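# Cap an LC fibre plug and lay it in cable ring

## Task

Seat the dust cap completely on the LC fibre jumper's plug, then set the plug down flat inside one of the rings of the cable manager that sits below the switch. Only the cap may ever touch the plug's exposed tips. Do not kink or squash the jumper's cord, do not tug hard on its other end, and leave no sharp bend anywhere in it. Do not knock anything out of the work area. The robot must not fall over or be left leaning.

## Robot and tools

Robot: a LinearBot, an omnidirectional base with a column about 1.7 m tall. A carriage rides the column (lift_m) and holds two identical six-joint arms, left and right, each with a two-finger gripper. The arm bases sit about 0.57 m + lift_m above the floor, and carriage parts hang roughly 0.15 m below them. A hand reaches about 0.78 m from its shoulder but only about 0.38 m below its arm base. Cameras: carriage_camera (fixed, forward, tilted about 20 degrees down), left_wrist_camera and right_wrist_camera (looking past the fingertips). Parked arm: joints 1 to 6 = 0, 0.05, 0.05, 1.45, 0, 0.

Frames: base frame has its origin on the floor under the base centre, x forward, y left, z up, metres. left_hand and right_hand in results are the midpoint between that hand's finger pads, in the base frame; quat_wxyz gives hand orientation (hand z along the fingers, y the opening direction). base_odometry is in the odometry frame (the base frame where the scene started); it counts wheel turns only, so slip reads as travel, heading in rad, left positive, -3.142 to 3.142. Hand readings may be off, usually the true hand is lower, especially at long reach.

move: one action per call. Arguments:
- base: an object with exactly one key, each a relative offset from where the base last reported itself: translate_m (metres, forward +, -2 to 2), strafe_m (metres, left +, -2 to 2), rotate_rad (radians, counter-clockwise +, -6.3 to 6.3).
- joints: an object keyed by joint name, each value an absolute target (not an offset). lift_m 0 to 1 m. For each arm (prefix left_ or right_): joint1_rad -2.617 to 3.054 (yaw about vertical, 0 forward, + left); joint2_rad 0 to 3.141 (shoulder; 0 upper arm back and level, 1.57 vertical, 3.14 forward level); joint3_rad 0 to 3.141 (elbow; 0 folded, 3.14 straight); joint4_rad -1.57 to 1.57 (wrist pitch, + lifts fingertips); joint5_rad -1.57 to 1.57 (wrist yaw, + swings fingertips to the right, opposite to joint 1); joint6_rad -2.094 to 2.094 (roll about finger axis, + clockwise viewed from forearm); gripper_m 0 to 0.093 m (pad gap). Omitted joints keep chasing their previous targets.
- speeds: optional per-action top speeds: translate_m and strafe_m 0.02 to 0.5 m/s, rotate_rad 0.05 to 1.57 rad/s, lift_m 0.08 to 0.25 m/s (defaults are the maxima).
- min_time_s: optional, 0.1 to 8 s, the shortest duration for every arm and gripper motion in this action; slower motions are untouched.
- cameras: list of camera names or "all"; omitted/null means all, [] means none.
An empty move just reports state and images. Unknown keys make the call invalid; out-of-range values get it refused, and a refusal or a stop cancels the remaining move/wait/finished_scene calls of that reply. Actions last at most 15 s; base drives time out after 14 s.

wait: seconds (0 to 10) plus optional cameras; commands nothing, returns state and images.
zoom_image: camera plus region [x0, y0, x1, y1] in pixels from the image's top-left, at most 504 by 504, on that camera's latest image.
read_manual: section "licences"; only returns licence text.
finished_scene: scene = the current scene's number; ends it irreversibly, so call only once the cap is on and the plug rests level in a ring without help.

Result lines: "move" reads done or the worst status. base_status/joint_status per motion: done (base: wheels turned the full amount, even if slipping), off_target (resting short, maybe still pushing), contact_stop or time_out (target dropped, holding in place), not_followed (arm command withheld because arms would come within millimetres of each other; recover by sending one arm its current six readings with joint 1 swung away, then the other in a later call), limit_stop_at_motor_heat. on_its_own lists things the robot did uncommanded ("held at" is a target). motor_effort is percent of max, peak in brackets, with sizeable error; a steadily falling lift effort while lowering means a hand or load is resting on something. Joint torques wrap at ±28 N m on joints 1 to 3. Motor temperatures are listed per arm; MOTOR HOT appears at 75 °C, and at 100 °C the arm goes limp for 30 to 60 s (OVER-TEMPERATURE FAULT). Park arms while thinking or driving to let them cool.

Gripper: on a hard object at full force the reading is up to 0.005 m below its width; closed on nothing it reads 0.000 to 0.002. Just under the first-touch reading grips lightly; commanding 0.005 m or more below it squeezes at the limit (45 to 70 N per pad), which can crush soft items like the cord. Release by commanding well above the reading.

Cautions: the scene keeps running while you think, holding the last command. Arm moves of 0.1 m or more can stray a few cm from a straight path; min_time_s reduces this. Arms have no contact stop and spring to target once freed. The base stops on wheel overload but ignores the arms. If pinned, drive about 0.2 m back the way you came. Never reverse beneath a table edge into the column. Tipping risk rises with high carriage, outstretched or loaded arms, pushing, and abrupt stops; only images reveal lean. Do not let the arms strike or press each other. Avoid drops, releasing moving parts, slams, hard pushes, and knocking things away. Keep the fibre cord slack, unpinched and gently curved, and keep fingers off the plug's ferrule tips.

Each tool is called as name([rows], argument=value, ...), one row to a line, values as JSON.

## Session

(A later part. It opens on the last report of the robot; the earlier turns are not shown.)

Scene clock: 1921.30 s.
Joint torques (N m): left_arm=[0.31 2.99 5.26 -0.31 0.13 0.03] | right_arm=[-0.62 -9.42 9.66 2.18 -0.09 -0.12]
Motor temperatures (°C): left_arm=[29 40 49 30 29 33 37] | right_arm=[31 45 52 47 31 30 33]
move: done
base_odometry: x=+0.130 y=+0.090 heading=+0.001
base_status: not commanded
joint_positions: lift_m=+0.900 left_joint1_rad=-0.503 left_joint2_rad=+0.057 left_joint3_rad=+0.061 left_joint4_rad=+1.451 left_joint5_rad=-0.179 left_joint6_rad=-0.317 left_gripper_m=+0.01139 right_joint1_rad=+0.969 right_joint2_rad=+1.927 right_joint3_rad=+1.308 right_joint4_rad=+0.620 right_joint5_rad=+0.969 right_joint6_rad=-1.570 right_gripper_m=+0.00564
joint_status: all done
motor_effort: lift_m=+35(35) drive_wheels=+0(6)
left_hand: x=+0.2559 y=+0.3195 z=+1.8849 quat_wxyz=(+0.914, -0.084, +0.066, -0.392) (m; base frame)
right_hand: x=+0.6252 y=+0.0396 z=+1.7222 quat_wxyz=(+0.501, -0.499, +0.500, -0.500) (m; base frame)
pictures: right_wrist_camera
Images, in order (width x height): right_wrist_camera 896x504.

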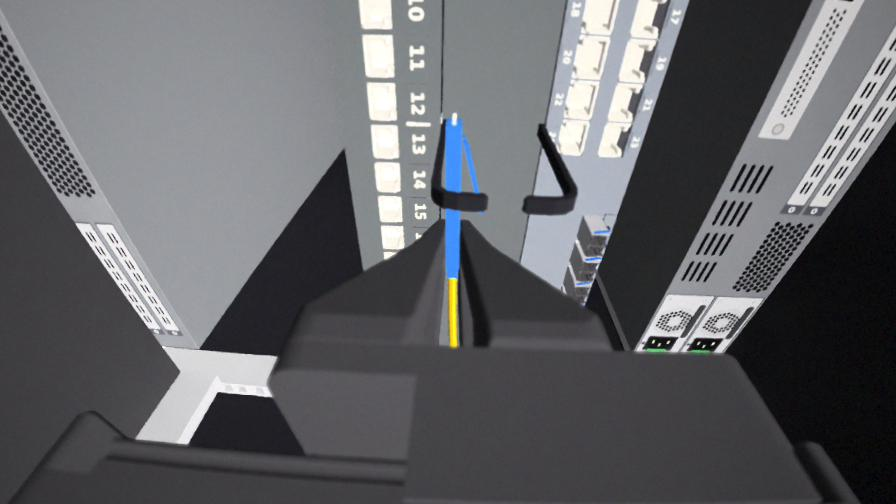

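move(joints={"right_gripper_m": 0.0025}, min_time_s=1.0, cameras=["right_wrist_camera"])

zoom_image(camera="right_wrist_camera", region=[360, 80, 560, 280])

Scene clock: 1926.50 s.
Joint torques (N m): left_arm=[0.35 2.99 5.29 -0.31 0.14 0.04] | right_arm=[-0.62 -9.42 9.69 2.19 -0.08 -0.12]
Motor temperatures (°C): left_arm=[29 40 49 30 29 33 37] | right_arm=[31 45 52 47 31 30 33]
move: done
base_odometry: x=+0.130 y=+0.090 heading=+0.001
base_status: not commanded
joint_positions: lift_m=+0.900 left_joint1_rad=-0.503 left_joint2_rad=+0.057 left_joint3_rad=+0.061 left_joint4_rad=+1.451 left_joint5_rad=-0.179 left_joint6_rad=-0.317 left_gripper_m=+0.01139 right_joint1_rad=+0.969 right_joint2_rad=+1.927 right_joint3_rad=+1.308 right_joint4_rad=+0.619 right_joint5_rad=+0.969 right_joint6_rad=-1.570 right_gripper_m=+0.00336
joint_status: all done
motor_effort: lift_m=+35(35) drive_wheels=+4(5)
left_hand: x=+0.2559 y=+0.3195 z=+1.8849 quat_wxyz=(+0.914, -0.084, +0.066, -0.392) (m; base frame)
right_hand: x=+0.6252 y=+0.0396 z=+1.7220 quat_wxyz=(+0.501, -0.499, +0.500, -0.500) (m; base frame)
pictures: right_wrist_camera
Images, in order (width x height): right_wrist_camera 896x504.

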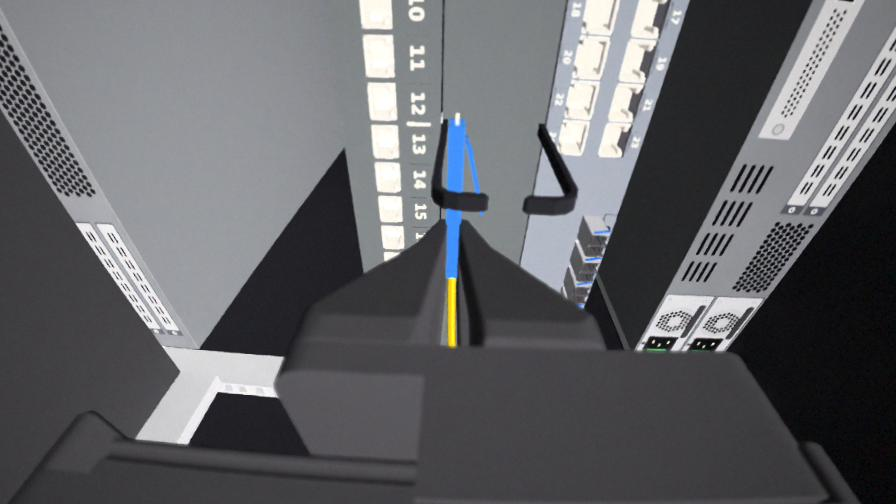

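Scaled by 2.520 from the camera's 896x504 image, which has a finer 1280x720 frame.

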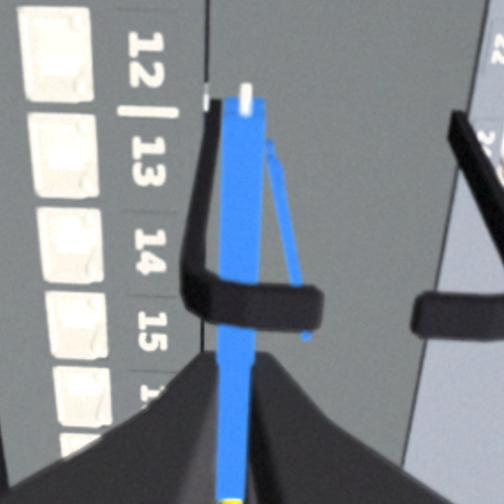

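move(joints={"right_gripper_m": 0.0}, min_time_s=1.0, cameras=["right_wrist_camera"])

zoom_image(camera="right_wrist_camera", region=[360, 80, 560, 280])

Scene clock: 1933.20 s.
Joint torques (N m): left_arm=[0.32 2.99 5.26 -0.31 0.13 0.03] | right_arm=[-0.64 -9.39 9.69 2.18 -0.09 -0.13]
Motor temperatures (°C): left_arm=[29 40 49 30 29 33 37] | right_arm=[31 45 53 47 31 30 33]
move: done
base_odometry: x=+0.130 y=+0.090 heading=+0.001
base_status: not commanded
joint_positions: lift_m=+0.900 left_joint1_rad=-0.503 left_joint2_rad=+0.057 left_joint3_rad=+0.061 left_joint4_rad=+1.451 left_joint5_rad=-0.179 left_joint6_rad=-0.317 left_gripper_m=+0.01139 right_joint1_rad=+0.969 right_joint2_rad=+1.927 right_joint3_rad=+1.308 right_joint4_rad=+0.619 right_joint5_rad=+0.969 right_joint6_rad=-1.570 right_gripper_m=+0.00336
joint_status: all done
motor_effort: lift_m=+35(35) drive_wheels=+4(6)
left_hand: x=+0.2559 y=+0.3195 z=+1.8849 quat_wxyz=(+0.914, -0.084, +0.066, -0.392) (m; base frame)
right_hand: x=+0.6252 y=+0.0396 z=+1.7220 quat_wxyz=(+0.501, -0.499, +0.500, -0.500) (m; base frame)
pictures: right_wrist_camera
Images, in order (width x height): right_wrist_camera 896x504.

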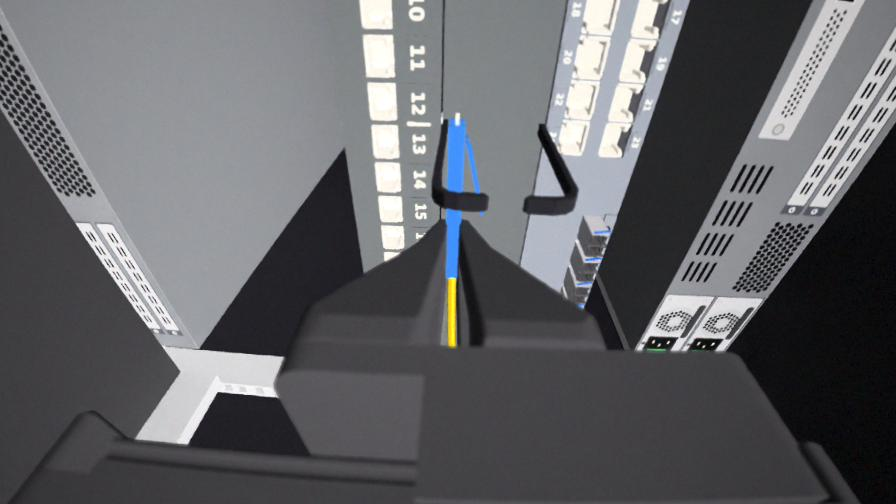

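Scaled by 2.520 from the camera's 896x504 image, which has a finer 1280x720 frame.

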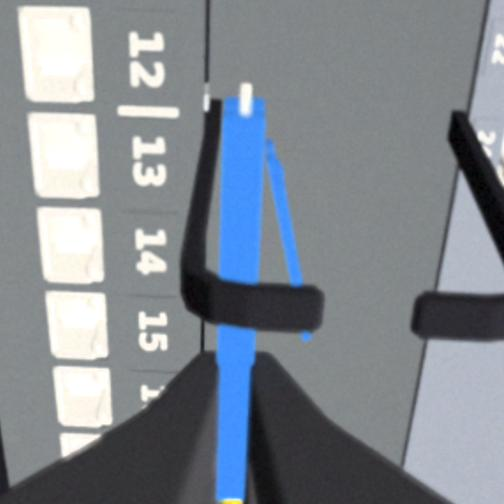

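move(joints={"right_joint1_rad": 0.915, "right_joint2_rad": 1.817, "right_joint3_rad": 1.185, "right_joint4_rad": 0.652, "right_joint5_rad": 0.913, "right_joint6_rad": -1.571}, min_time_s=3.0, cameras=["right_wrist_camera"])

zoom_image(camera="right_wrist_camera", region=[350, 60, 570, 280])

Scene clock: 1988.67 s.
Joint torques (N m): left_arm=[0.34 2.96 5.29 -0.31 0.14 0.03] | right_arm=[-0.65 -13.08 6.09 2.39 -0.1 -0.02]
Motor temperatures (°C): left_arm=[29 40 48 30 29 33 37] | right_arm=[31 46 54 47 31 30 34]
move: done
base_odometry: x=+0.130 y=+0.090 heading=+0.001
base_status: not commanded
joint_positions: lift_m=+0.900 left_joint1_rad=-0.503 left_joint2_rad=+0.057 left_joint3_rad=+0.061 left_joint4_rad=+1.451 left_joint5_rad=-0.179 left_joint6_rad=-0.317 left_gripper_m=+0.01139 right_joint1_rad=+0.921 right_joint2_rad=+1.845 right_joint3_rad=+1.200 right_joint4_rad=+0.650 right_joint5_rad=+0.923 right_joint6_rad=-1.570 right_gripper_m=+0.00335
joint_status: all done
motor_effort: lift_m=+35(35) drive_wheels=+4(5)
left_hand: x=+0.2559 y=+0.3195 z=+1.8849 quat_wxyz=(+0.914, -0.084, +0.066, -0.392) (m; base frame)
right_hand: x=+0.6276 y=+0.0091 z=+1.7231 quat_wxyz=(+0.501, -0.498, +0.501, -0.500) (m; base frame)
pictures: right_wrist_camera
Images, in order (width x height): right_wrist_camera 896x504.

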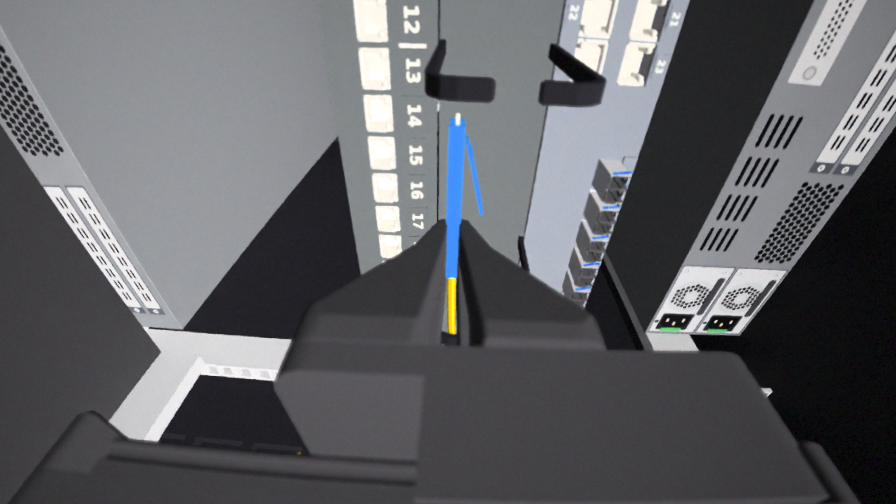

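Scaled by 2.291 from the camera's 896x504 image, which has a finer 1280x720 frame.

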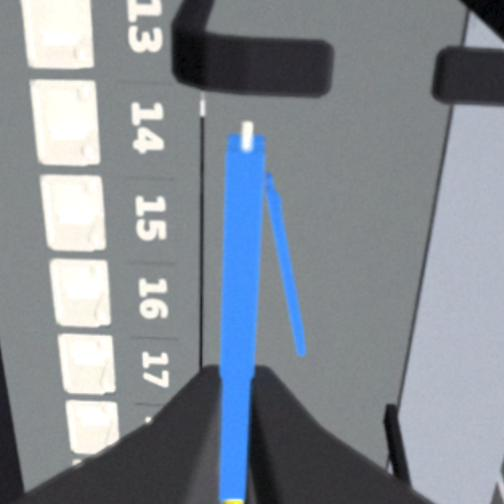

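move(joints={"right_joint1_rad": 0.804, "right_joint2_rad": 1.664, "right_joint3_rad": 1.004, "right_joint4_rad": 0.677, "right_joint5_rad": 0.453, "right_joint6_rad": -1.715}, min_time_s=3.5, cameras=["right_wrist_camera"])

Scene clock: 1999.23 s.
Joint torques (N m): left_arm=[0.29 2.95 5.26 -0.31 0.13 0.03] | right_arm=[-0.65 -11.34 6.22 2.6 -0.11 -0.14]
Motor temperatures (°C): left_arm=[29 40 48 30 29 33 37] | right_arm=[31 46 52 48 31 30 35]
move: done
base_odometry: x=+0.130 y=+0.090 heading=+0.001
base_status: not commanded
joint_positions: lift_m=+0.900 left_joint1_rad=-0.503 left_joint2_rad=+0.057 left_joint3_rad=+0.061 left_joint4_rad=+1.451 left_joint5_rad=-0.179 left_joint6_rad=-0.317 left_gripper_m=+0.01139 right_joint1_rad=+0.810 right_joint2_rad=+1.689 right_joint3_rad=+1.019 right_joint4_rad=+0.675 right_joint5_rad=+0.464 right_joint6_rad=-1.704 right_gripper_m=+0.00335
joint_status: all done
motor_effort: lift_m=+35(35) drive_wheels=+1(7)
left_hand: x=+0.2559 y=+0.3195 z=+1.8849 quat_wxyz=(+0.914, -0.084, +0.066, -0.392) (m; base frame)
right_hand: x=+0.6213 y=+0.0082 z=+1.7258 quat_wxyz=(+0.552, -0.603, +0.367, -0.444) (m; base frame)
pictures: right_wrist_camera
Images, in order (width x height): right_wrist_camera 896x504.

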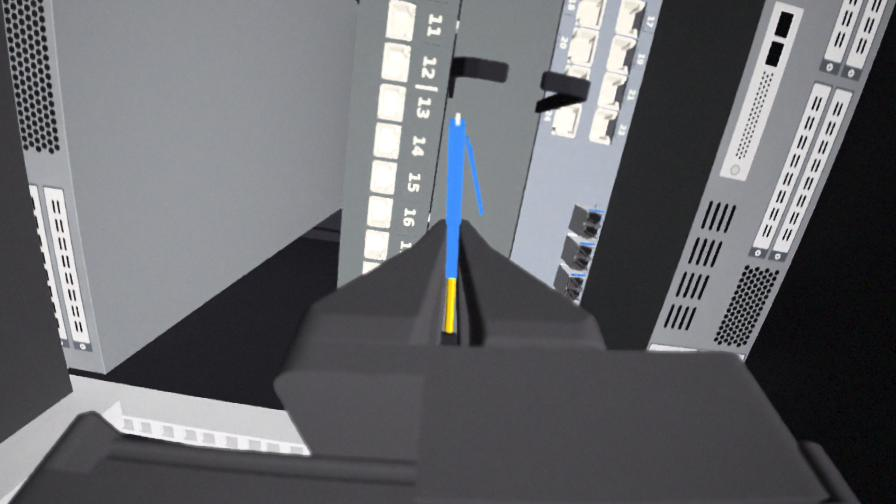

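move(joints={"right_joint1_rad": 0.635, "right_joint2_rad": 1.572, "right_joint3_rad": 0.893, "right_joint4_rad": 0.691, "right_joint5_rad": -0.156, "right_joint6_rad": -1.930}, min_time_s=4.0, cameras=["right_wrist_camera", "carriage_camera"])

zoom_image(camera="carriage_camera", region=[300, 200, 600, 380])

Scene clock: 2012.03 s.
Joint torques (N m): left_arm=[0.35 2.99 5.27 -0.32 0.13 0.02] | right_arm=[-0.66 -10.18 6.2 2.63 -0.11 -0.13]
Motor temperatures (°C): left_arm=[29 40 48 30 29 33 37] | right_arm=[31 46 50 50 31 30 35]
move: done
base_odometry: x=+0.130 y=+0.090 heading=+0.001
base_status: not commanded
joint_positions: lift_m=+0.900 left_joint1_rad=-0.503 left_joint2_rad=+0.057 left_joint3_rad=+0.061 left_joint4_rad=+1.451 left_joint5_rad=-0.179 left_joint6_rad=-0.317 left_gripper_m=+0.01139 right_joint1_rad=+0.641 right_joint2_rad=+1.594 right_joint3_rad=+0.908 right_joint4_rad=+0.689 right_joint5_rad=-0.145 right_joint6_rad=-1.919 right_gripper_m=+0.00335
joint_status: all done
motor_effort: lift_m=+35(35) drive_wheels=+1(6)
left_hand: x=+0.2559 y=+0.3195 z=+1.8849 quat_wxyz=(+0.914, -0.084, +0.066, -0.392) (m; base frame)
right_hand: x=+0.5995 y=+0.0107 z=+1.7233 quat_wxyz=(+0.597, -0.689, +0.153, -0.380) (m; base frame)
pictures: carriage_camera, right_wrist_camera
Images, in order (width x height): carriage_camera 896x504, right_wrist_camera 896x504.

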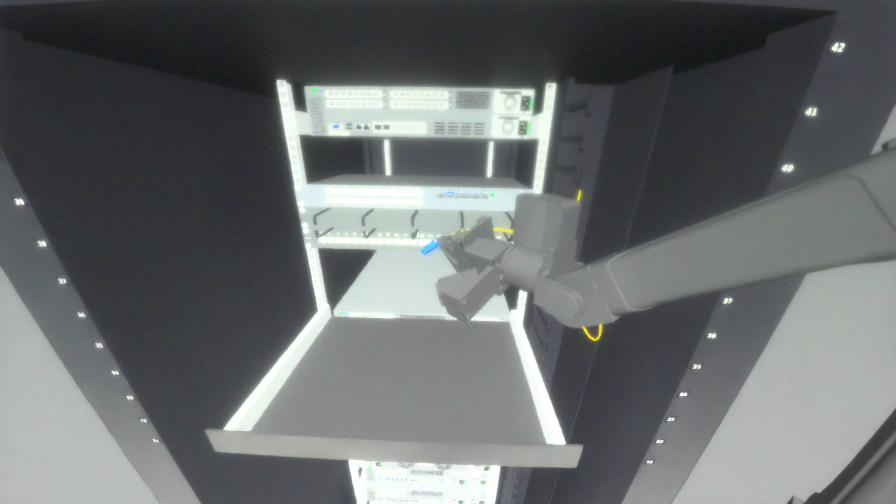

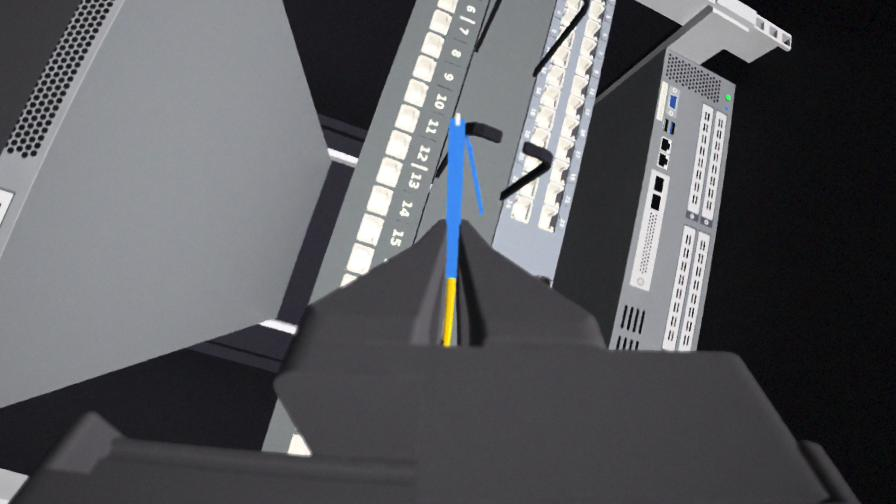

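Scaled by 1.680 from the camera's 896x504 image, which has a finer 1280x720 frame.

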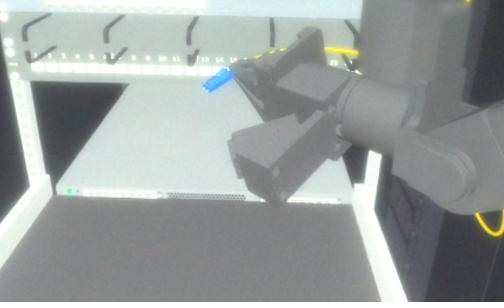

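move(joints={"left_joint1_rad": -0.568, "left_joint2_rad": 1.352, "left_joint3_rad": 1.284, "left_joint4_rad": -0.684, "left_joint5_rad": 0.163, "left_joint6_rad": 0.154}, min_time_s=5.0)

zoom_image(camera="left_wrist_camera", region=[330, 60, 570, 300])

zoom_image(camera="right_wrist_camera", region=[330, 0, 570, 240])

Scene clock: 2065.77 s.
Joint torques (N m): left_arm=[-0.57 -3.9 11.58 1.68 0.24 0.13] | right_arm=[-0.62 -10.18 6.27 2.62 -0.09 -0.12]
Motor temperatures (°C): left_arm=[29 39 49 31 29 33 37] | right_arm=[31 46 47 49 31 30 35]
move: done
base_odometry: x=+0.130 y=+0.090 heading=+0.001
base_status: not commanded
joint_positions: lift_m=+0.900 left_joint1_rad=-0.560 left_joint2_rad=+1.341 left_joint3_rad=+1.244 left_joint4_rad=-0.675 left_joint5_rad=+0.149 left_joint6_rad=+0.143 left_gripper_m=+0.01139 right_joint1_rad=+0.641 right_joint2_rad=+1.594 right_joint3_rad=+0.908 right_joint4_rad=+0.691 right_joint5_rad=-0.147 right_joint6_rad=-1.920 right_gripper_m=+0.00335
joint_status: all done
motor_effort: lift_m=+35(35) drive_wheels=+2(7)
left_hand: x=+0.5274 y=+0.0812 z=+1.6905 quat_wxyz=(+0.365, +0.343, +0.853, -0.148) (m; base frame)
right_hand: x=+0.5992 y=+0.0109 z=+1.7236 quat_wxyz=(+0.598, -0.689, +0.151, -0.380) (m; base frame)
pictures: carriage_camera, left_wrist_camera, right_wrist_camera
Images, in order (width x height): carriage_camera 896x504, left_wrist_camera 896x504, right_wrist_camera 896x504.

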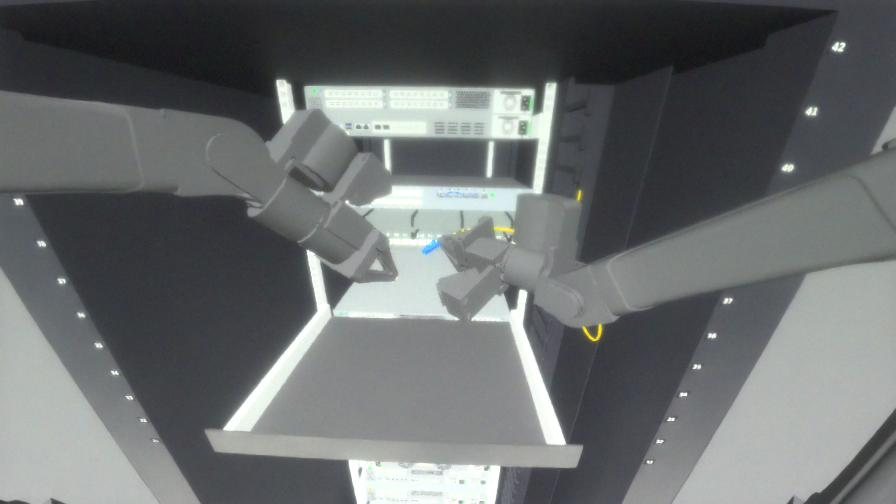

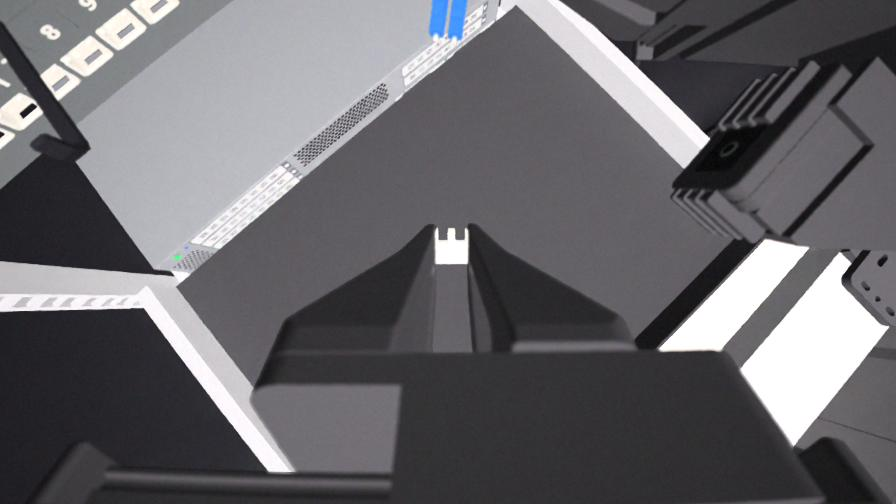

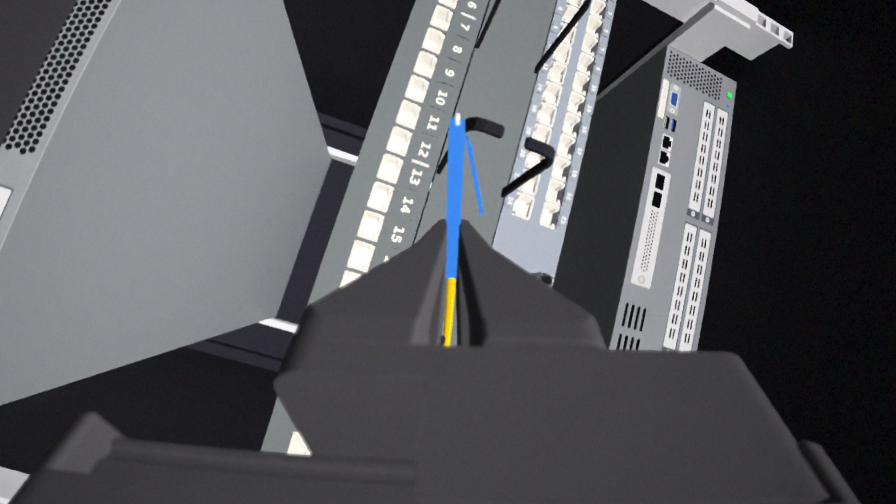

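Scaled by 2.100 from the camera's 896x504 image, which has a finer 1280x720 frame.

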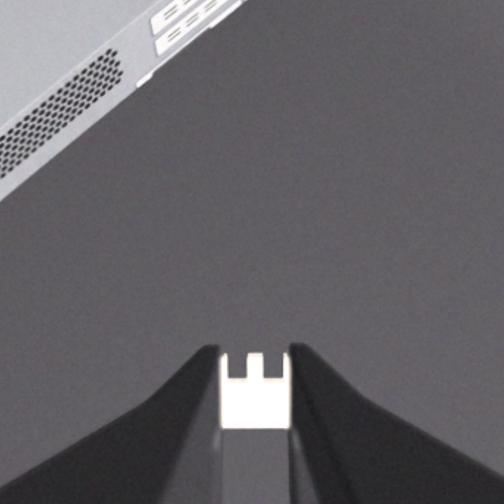

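Scaled by 2.100 from the camera's 896x504 image, which has a finer 1280x720 frame.

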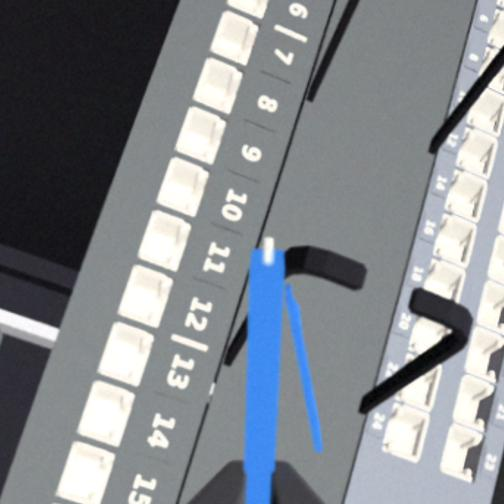

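zoom_image(camera="left_wrist_camera", region=[380, 0, 530, 150])

Scaled by 3.360 from the camera's 896x504 image, which has a finer 1280x720 frame.

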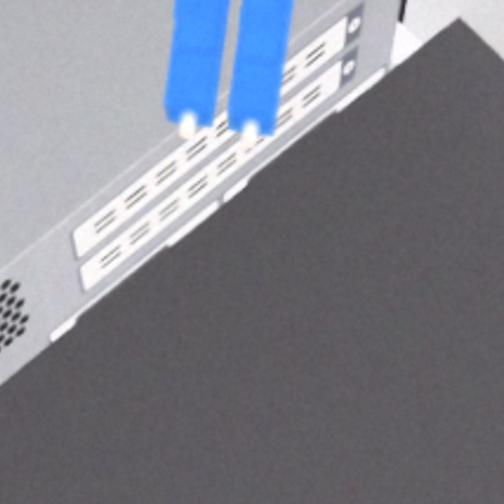

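zoom_image(camera="carriage_camera", region=[360, 210, 480, 300])

Scaled by 4.200 from the camera's 896x504 image, which has a finer 1280x720 frame.

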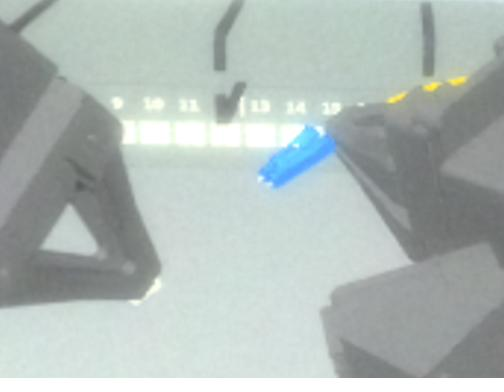

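move(joints={"left_joint1_rad": -0.514, "left_joint2_rad": 1.458, "left_joint3_rad": 1.424, "left_joint4_rad": -0.715, "left_joint5_rad": 0.272, "left_joint6_rad": 0.250}, min_time_s=3.0)

zoom_image(camera="left_wrist_camera", region=[370, 60, 540, 280])

zoom_image(camera="right_wrist_camera", region=[330, 0, 570, 240])

zoom_image(camera="carriage_camera", region=[360, 210, 480, 300])

Scene clock: 2174.63 s.
Joint torques (N m): left_arm=[0.7 -4.63 11.55 1.67 0.29 0.11] | right_arm=[-0.64 -10.17 6.27 2.62 -0.1 -0.13]
Motor temperatures (°C): left_arm=[29 39 59 38 29 33 37] | right_arm=[31 47 46 50 31 30 36]
move: done
base_odometry: x=+0.130 y=+0.090 heading=+0.001
base_status: not commanded
joint_positions: lift_m=+0.900 left_joint1_rad=-0.522 left_joint2_rad=+1.446 left_joint3_rad=+1.385 left_joint4_rad=-0.707 left_joint5_rad=+0.258 left_joint6_rad=+0.239 left_gripper_m=+0.01139 right_joint1_rad=+0.641 right_joint2_rad=+1.594 right_joint3_rad=+0.908 right_joint4_rad=+0.691 right_joint5_rad=-0.147 right_joint6_rad=-1.921 right_gripper_m=+0.00335
joint_status: all done
motor_effort: lift_m=+35(35) drive_wheels=+1(6)
left_hand: x=+0.5470 y=+0.0654 z=+1.7076 quat_wxyz=(+0.367, +0.386, +0.829, -0.172) (m; base frame)
right_hand: x=+0.5992 y=+0.0109 z=+1.7237 quat_wxyz=(+0.598, -0.689, +0.151, -0.381) (m; base frame)
pictures: carriage_camera, left_wrist_camera, right_wrist_camera
Images, in order (width x height): carriage_camera 896x504, left_wrist_camera 896x504, right_wrist_camera 896x504.

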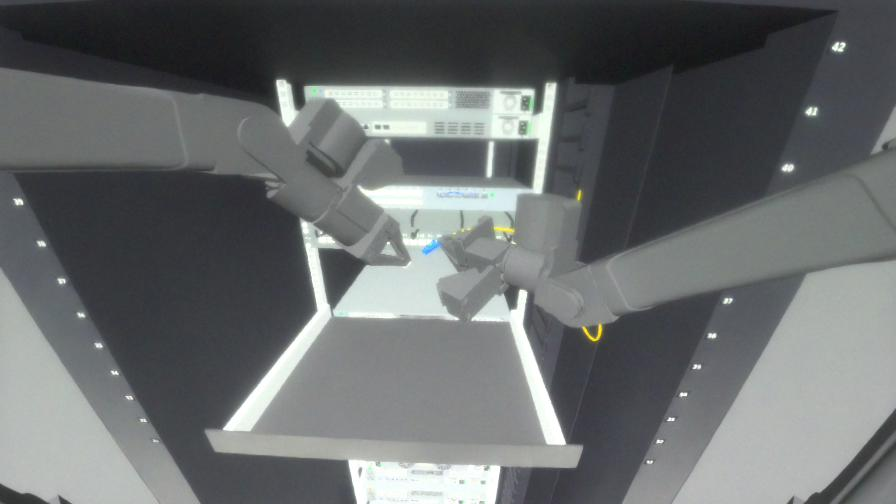

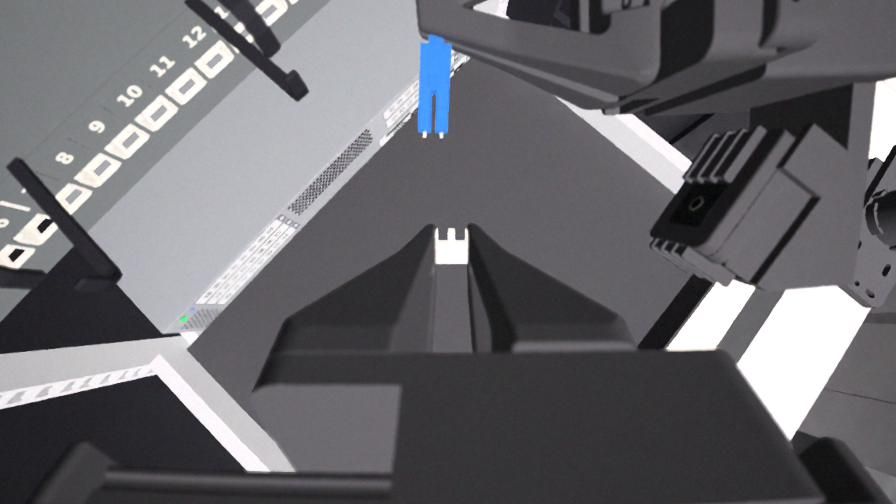

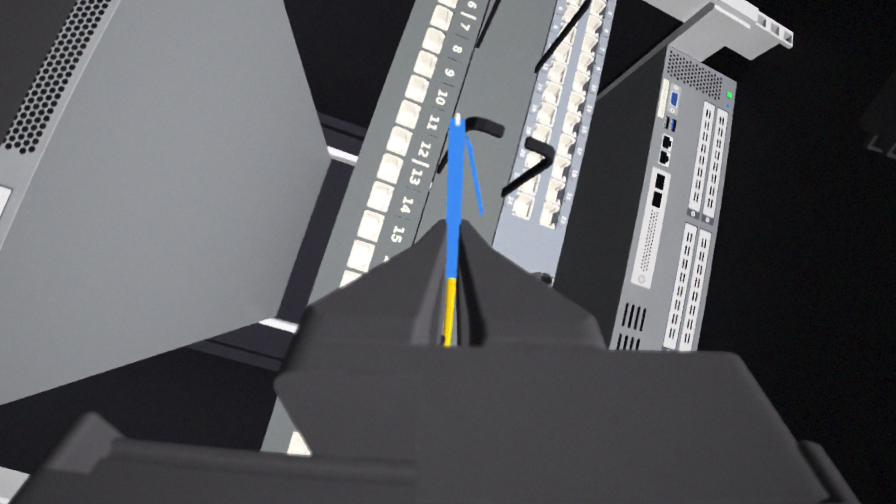

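Scaled by 2.291 from the camera's 896x504 image, which has a finer 1280x720 frame.

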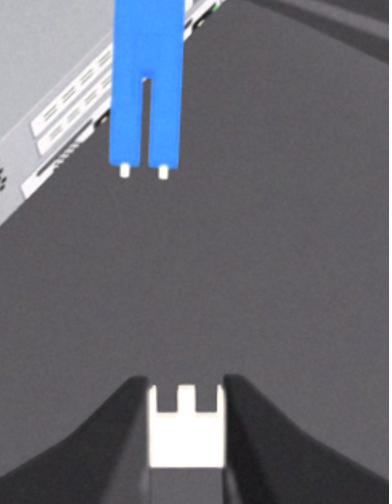

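Scaled by 2.100 from the camera's 896x504 image, which has a finer 1280x720 frame.

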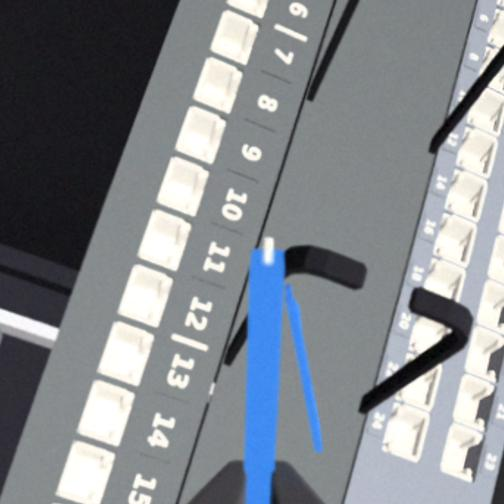

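Scaled by 4.200 from the camera's 896x504 image, which has a finer 1280x720 frame.

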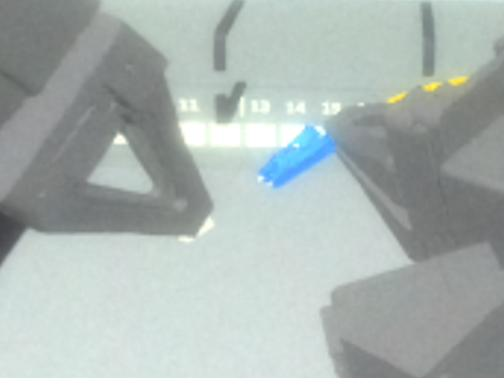

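move(joints={"left_joint1_rad": -0.4995, "left_joint2_rad": 1.5555, "left_joint3_rad": 1.5335, "left_joint4_rad": -0.733, "left_joint5_rad": 0.308, "left_joint6_rad": 0.287}, min_time_s=3.0)

zoom_image(camera="left_wrist_camera", region=[380, 120, 520, 280])

zoom_image(camera="right_wrist_camera", region=[360, 0, 540, 180])

zoom_image(camera="carriage_camera", region=[360, 210, 480, 300])

Scene clock: 2217.40 s.
Joint torques (N m): left_arm=[0.68 -5.39 11.45 1.65 0.3 0.12] | right_arm=[-0.61 -10.15 6.26 2.61 -0.1 -0.12]
Motor temperatures (°C): left_arm=[29 40 60 38 29 33 37] | right_arm=[31 47 46 51 31 30 36]
move: done
base_odometry: x=+0.130 y=+0.090 heading=+0.001
base_status: not commanded
joint_positions: lift_m=+0.900 left_joint1_rad=-0.508 left_joint2_rad=+1.542 left_joint3_rad=+1.494 left_joint4_rad=-0.725 left_joint5_rad=+0.295 left_joint6_rad=+0.276 left_gripper_m=+0.01139 right_joint1_rad=+0.641 right_joint2_rad=+1.594 right_joint3_rad=+0.908 right_joint4_rad=+0.691 right_joint5_rad=-0.147 right_joint6_rad=-1.921 right_gripper_m=+0.00335
joint_status: all done
motor_effort: lift_m=+35(35) drive_wheels=+3(6)
left_hand: x=+0.5674 y=+0.0540 z=+1.7129 quat_wxyz=(+0.366, +0.401, +0.821, -0.179) (m; base frame)
right_hand: x=+0.5992 y=+0.0109 z=+1.7237 quat_wxyz=(+0.598, -0.689, +0.151, -0.381) (m; base frame)
pictures: carriage_camera, left_wrist_camera, right_wrist_camera
Images, in order (width x height): carriage_camera 896x504, left_wrist_camera 896x504, right_wrist_camera 896x504.

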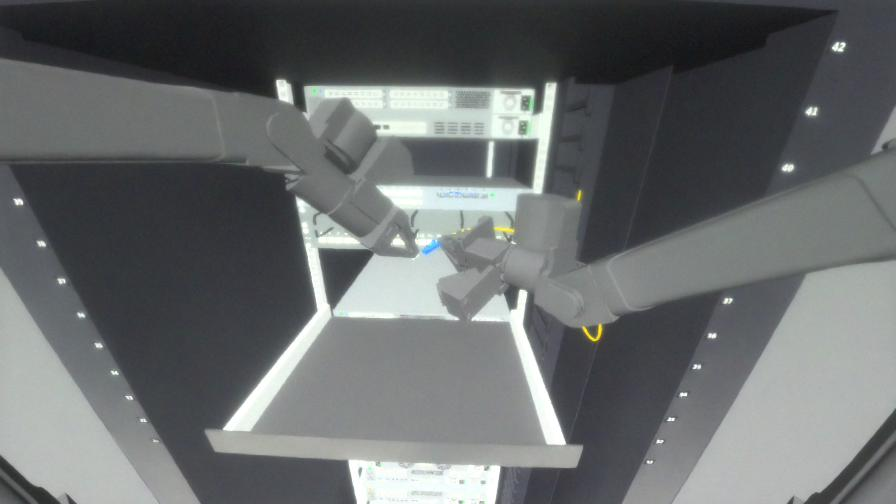

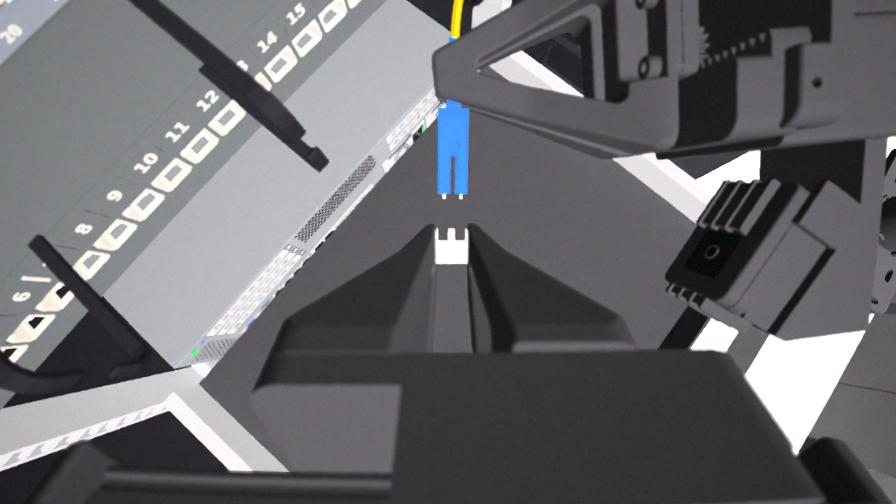

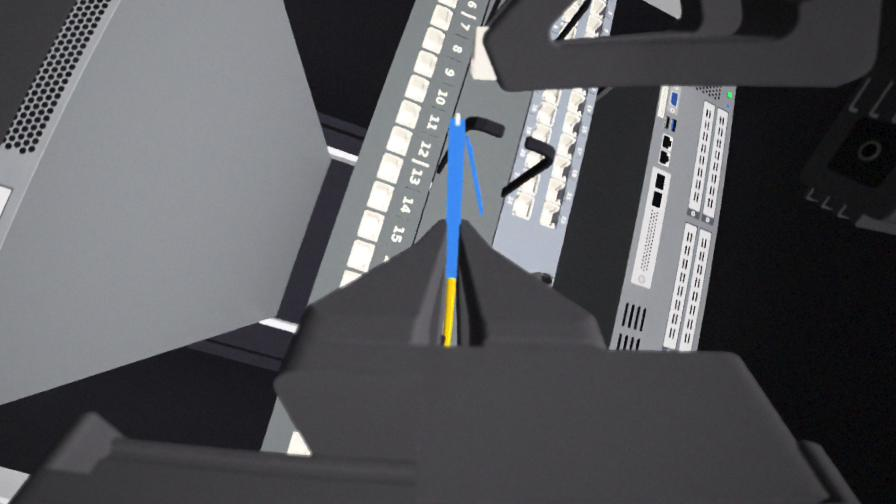

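Scaled by 3.150 from the camera's 896x504 image, which has a finer 1280x720 frame.

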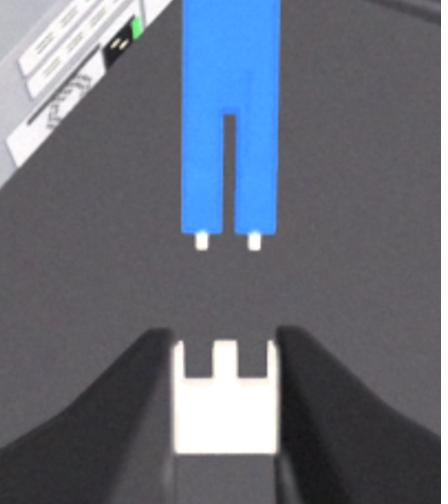

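Scaled by 2.800 from the camera's 896x504 image, which has a finer 1280x720 frame.

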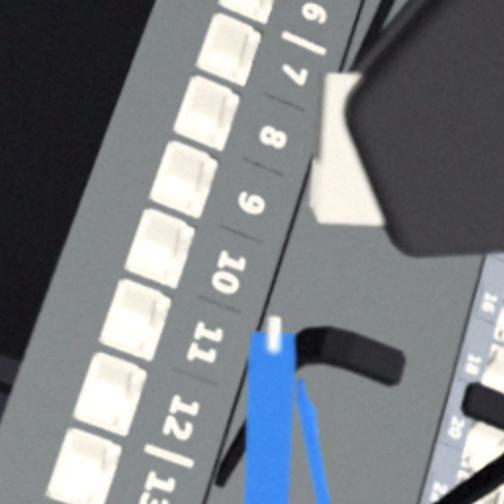

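Scaled by 4.200 from the camera's 896x504 image, which has a finer 1280x720 frame.

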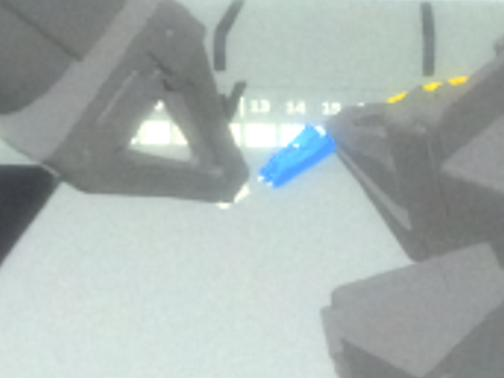

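move(joints={"left_joint1_rad": -0.502, "left_joint2_rad": 1.557, "left_joint3_rad": 1.472, "left_joint4_rad": -0.694, "left_joint5_rad": 0.307, "left_joint6_rad": 0.286}, min_time_s=2.0, cameras=["left_wrist_camera", "right_wrist_camera"])

zoom_image(camera="left_wrist_camera", region=[380, 120, 520, 280])

zoom_image(camera="right_wrist_camera", region=[400, 0, 540, 140])

Scene clock: 2277.17 s.
Joint torques (N m): left_arm=[0.5 -5.29 6.08 1.92 0.29 0.11] | right_arm=[-0.62 -10.18 6.24 2.62 -0.1 -0.12]
Motor temperatures (°C): left_arm=[29 40 68 40 29 33 37] | right_arm=[31 47 45 52 31 30 36]
move: done
base_odometry: x=+0.130 y=+0.090 heading=+0.001
base_status: not commanded
joint_positions: lift_m=+0.900 left_joint1_rad=-0.507 left_joint2_rad=+1.542 left_joint3_rad=+1.494 left_joint4_rad=-0.710 left_joint5_rad=+0.295 left_joint6_rad=+0.276 left_gripper_m=+0.01139 right_joint1_rad=+0.641 right_joint2_rad=+1.594 right_joint3_rad=+0.908 right_joint4_rad=+0.691 right_joint5_rad=-0.147 right_joint6_rad=-1.921 right_gripper_m=+0.00335
joint_status: all done
motor_effort: lift_m=+35(35) drive_wheels=+1(7)
left_hand: x=+0.5697 y=+0.0528 z=+1.7156 quat_wxyz=(+0.373, +0.401, +0.818, -0.179) (m; base frame)
right_hand: x=+0.5992 y=+0.0109 z=+1.7237 quat_wxyz=(+0.598, -0.689, +0.151, -0.381) (m; base frame)
pictures: left_wrist_camera, right_wrist_camera
Images, in order (width x height): left_wrist_camera 896x504, right_wrist_camera 896x504.

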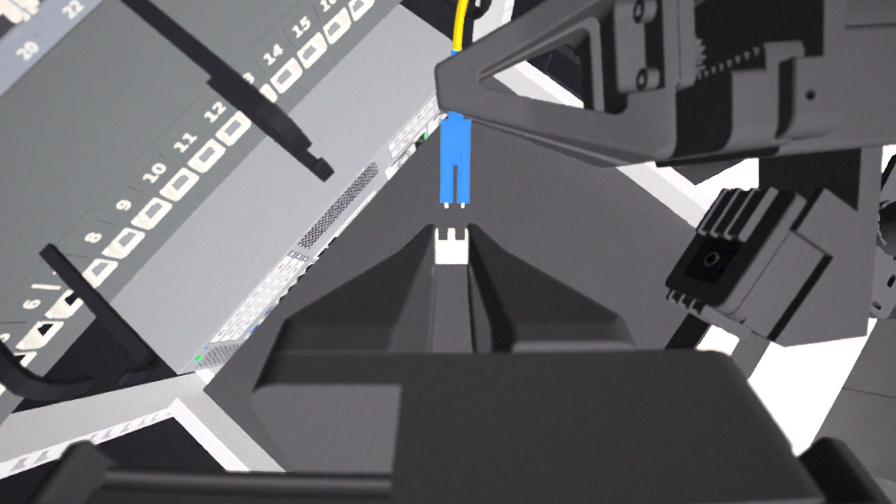

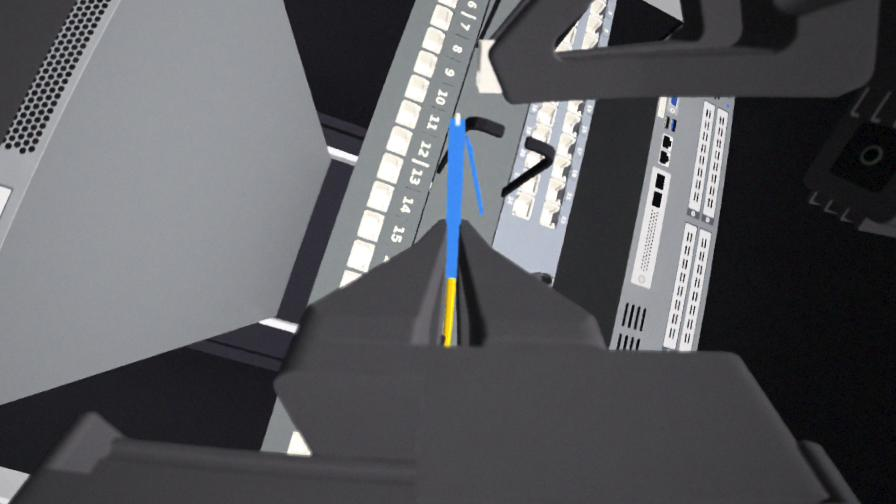

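Scaled by 3.150 from the camera's 896x504 image, which has a finer 1280x720 frame.

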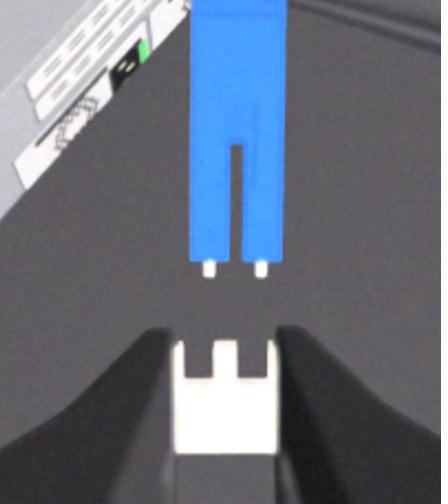

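Scaled by 3.600 from the camera's 896x504 image, which has a finer 1280x720 frame.

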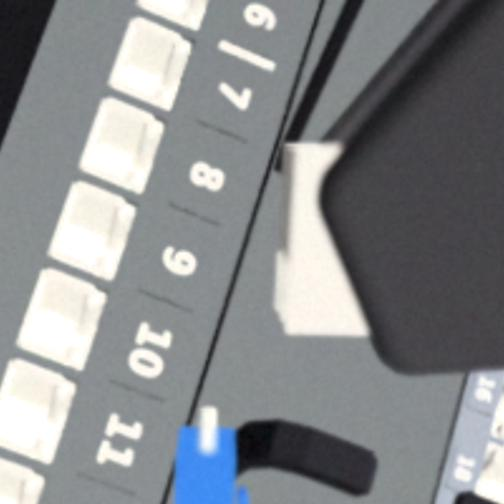

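move(cameras=["left_wrist_camera", "right_wrist_camera"])

Scene clock: 2308.20 s.
Joint torques (N m): left_arm=[0.53 -5.24 6.11 1.92 0.29 0.11] | right_arm=[-0.61 -10.18 6.24 2.62 -0.1 -0.12]
Motor temperatures (°C): left_arm=[29 40 61 40 29 33 37] | right_arm=[31 48 45 52 31 30 36]
base_odometry: x=+0.130 y=+0.090 heading=+0.001
base_status: not commanded
joint_positions: lift_m=+0.900 left_joint1_rad=-0.507 left_joint2_rad=+1.542 left_joint3_rad=+1.494 left_joint4_rad=-0.709 left_joint5_rad=+0.295 left_joint6_rad=+0.276 left_gripper_m=+0.01139 right_joint1_rad=+0.641 right_joint2_rad=+1.594 right_joint3_rad=+0.908 right_joint4_rad=+0.691 right_joint5_rad=-0.147 right_joint6_rad=-1.921 right_gripper_m=+0.00335
joint_status: all done
motor_effort: lift_m=+35(35) drive_wheels=+3(7)
left_hand: x=+0.5699 y=+0.0527 z=+1.7158 quat_wxyz=(+0.373, +0.401, +0.817, -0.179) (m; base frame)
right_hand: x=+0.5992 y=+0.0109 z=+1.7237 quat_wxyz=(+0.598, -0.689, +0.151, -0.381) (m; base frame)
pictures: left_wrist_camera, right_wrist_camera
Images, in order (width x height): left_wrist_camera 896x504, right_wrist_camera 896x504.

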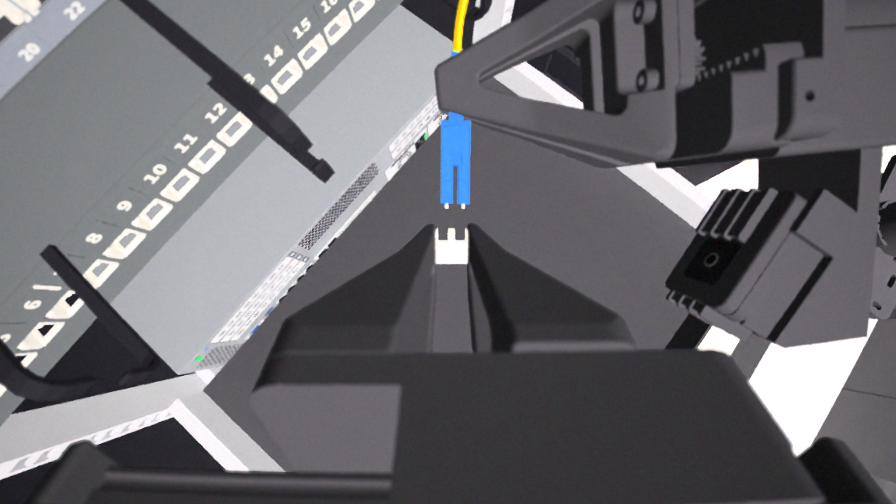

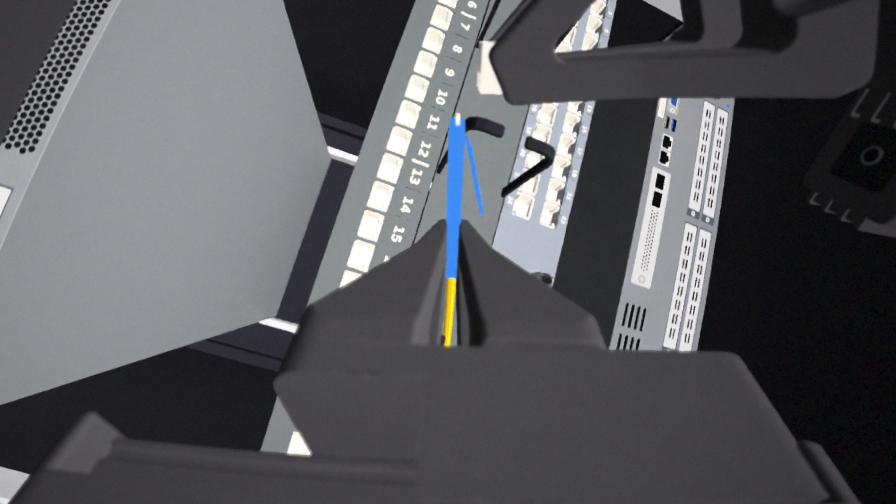

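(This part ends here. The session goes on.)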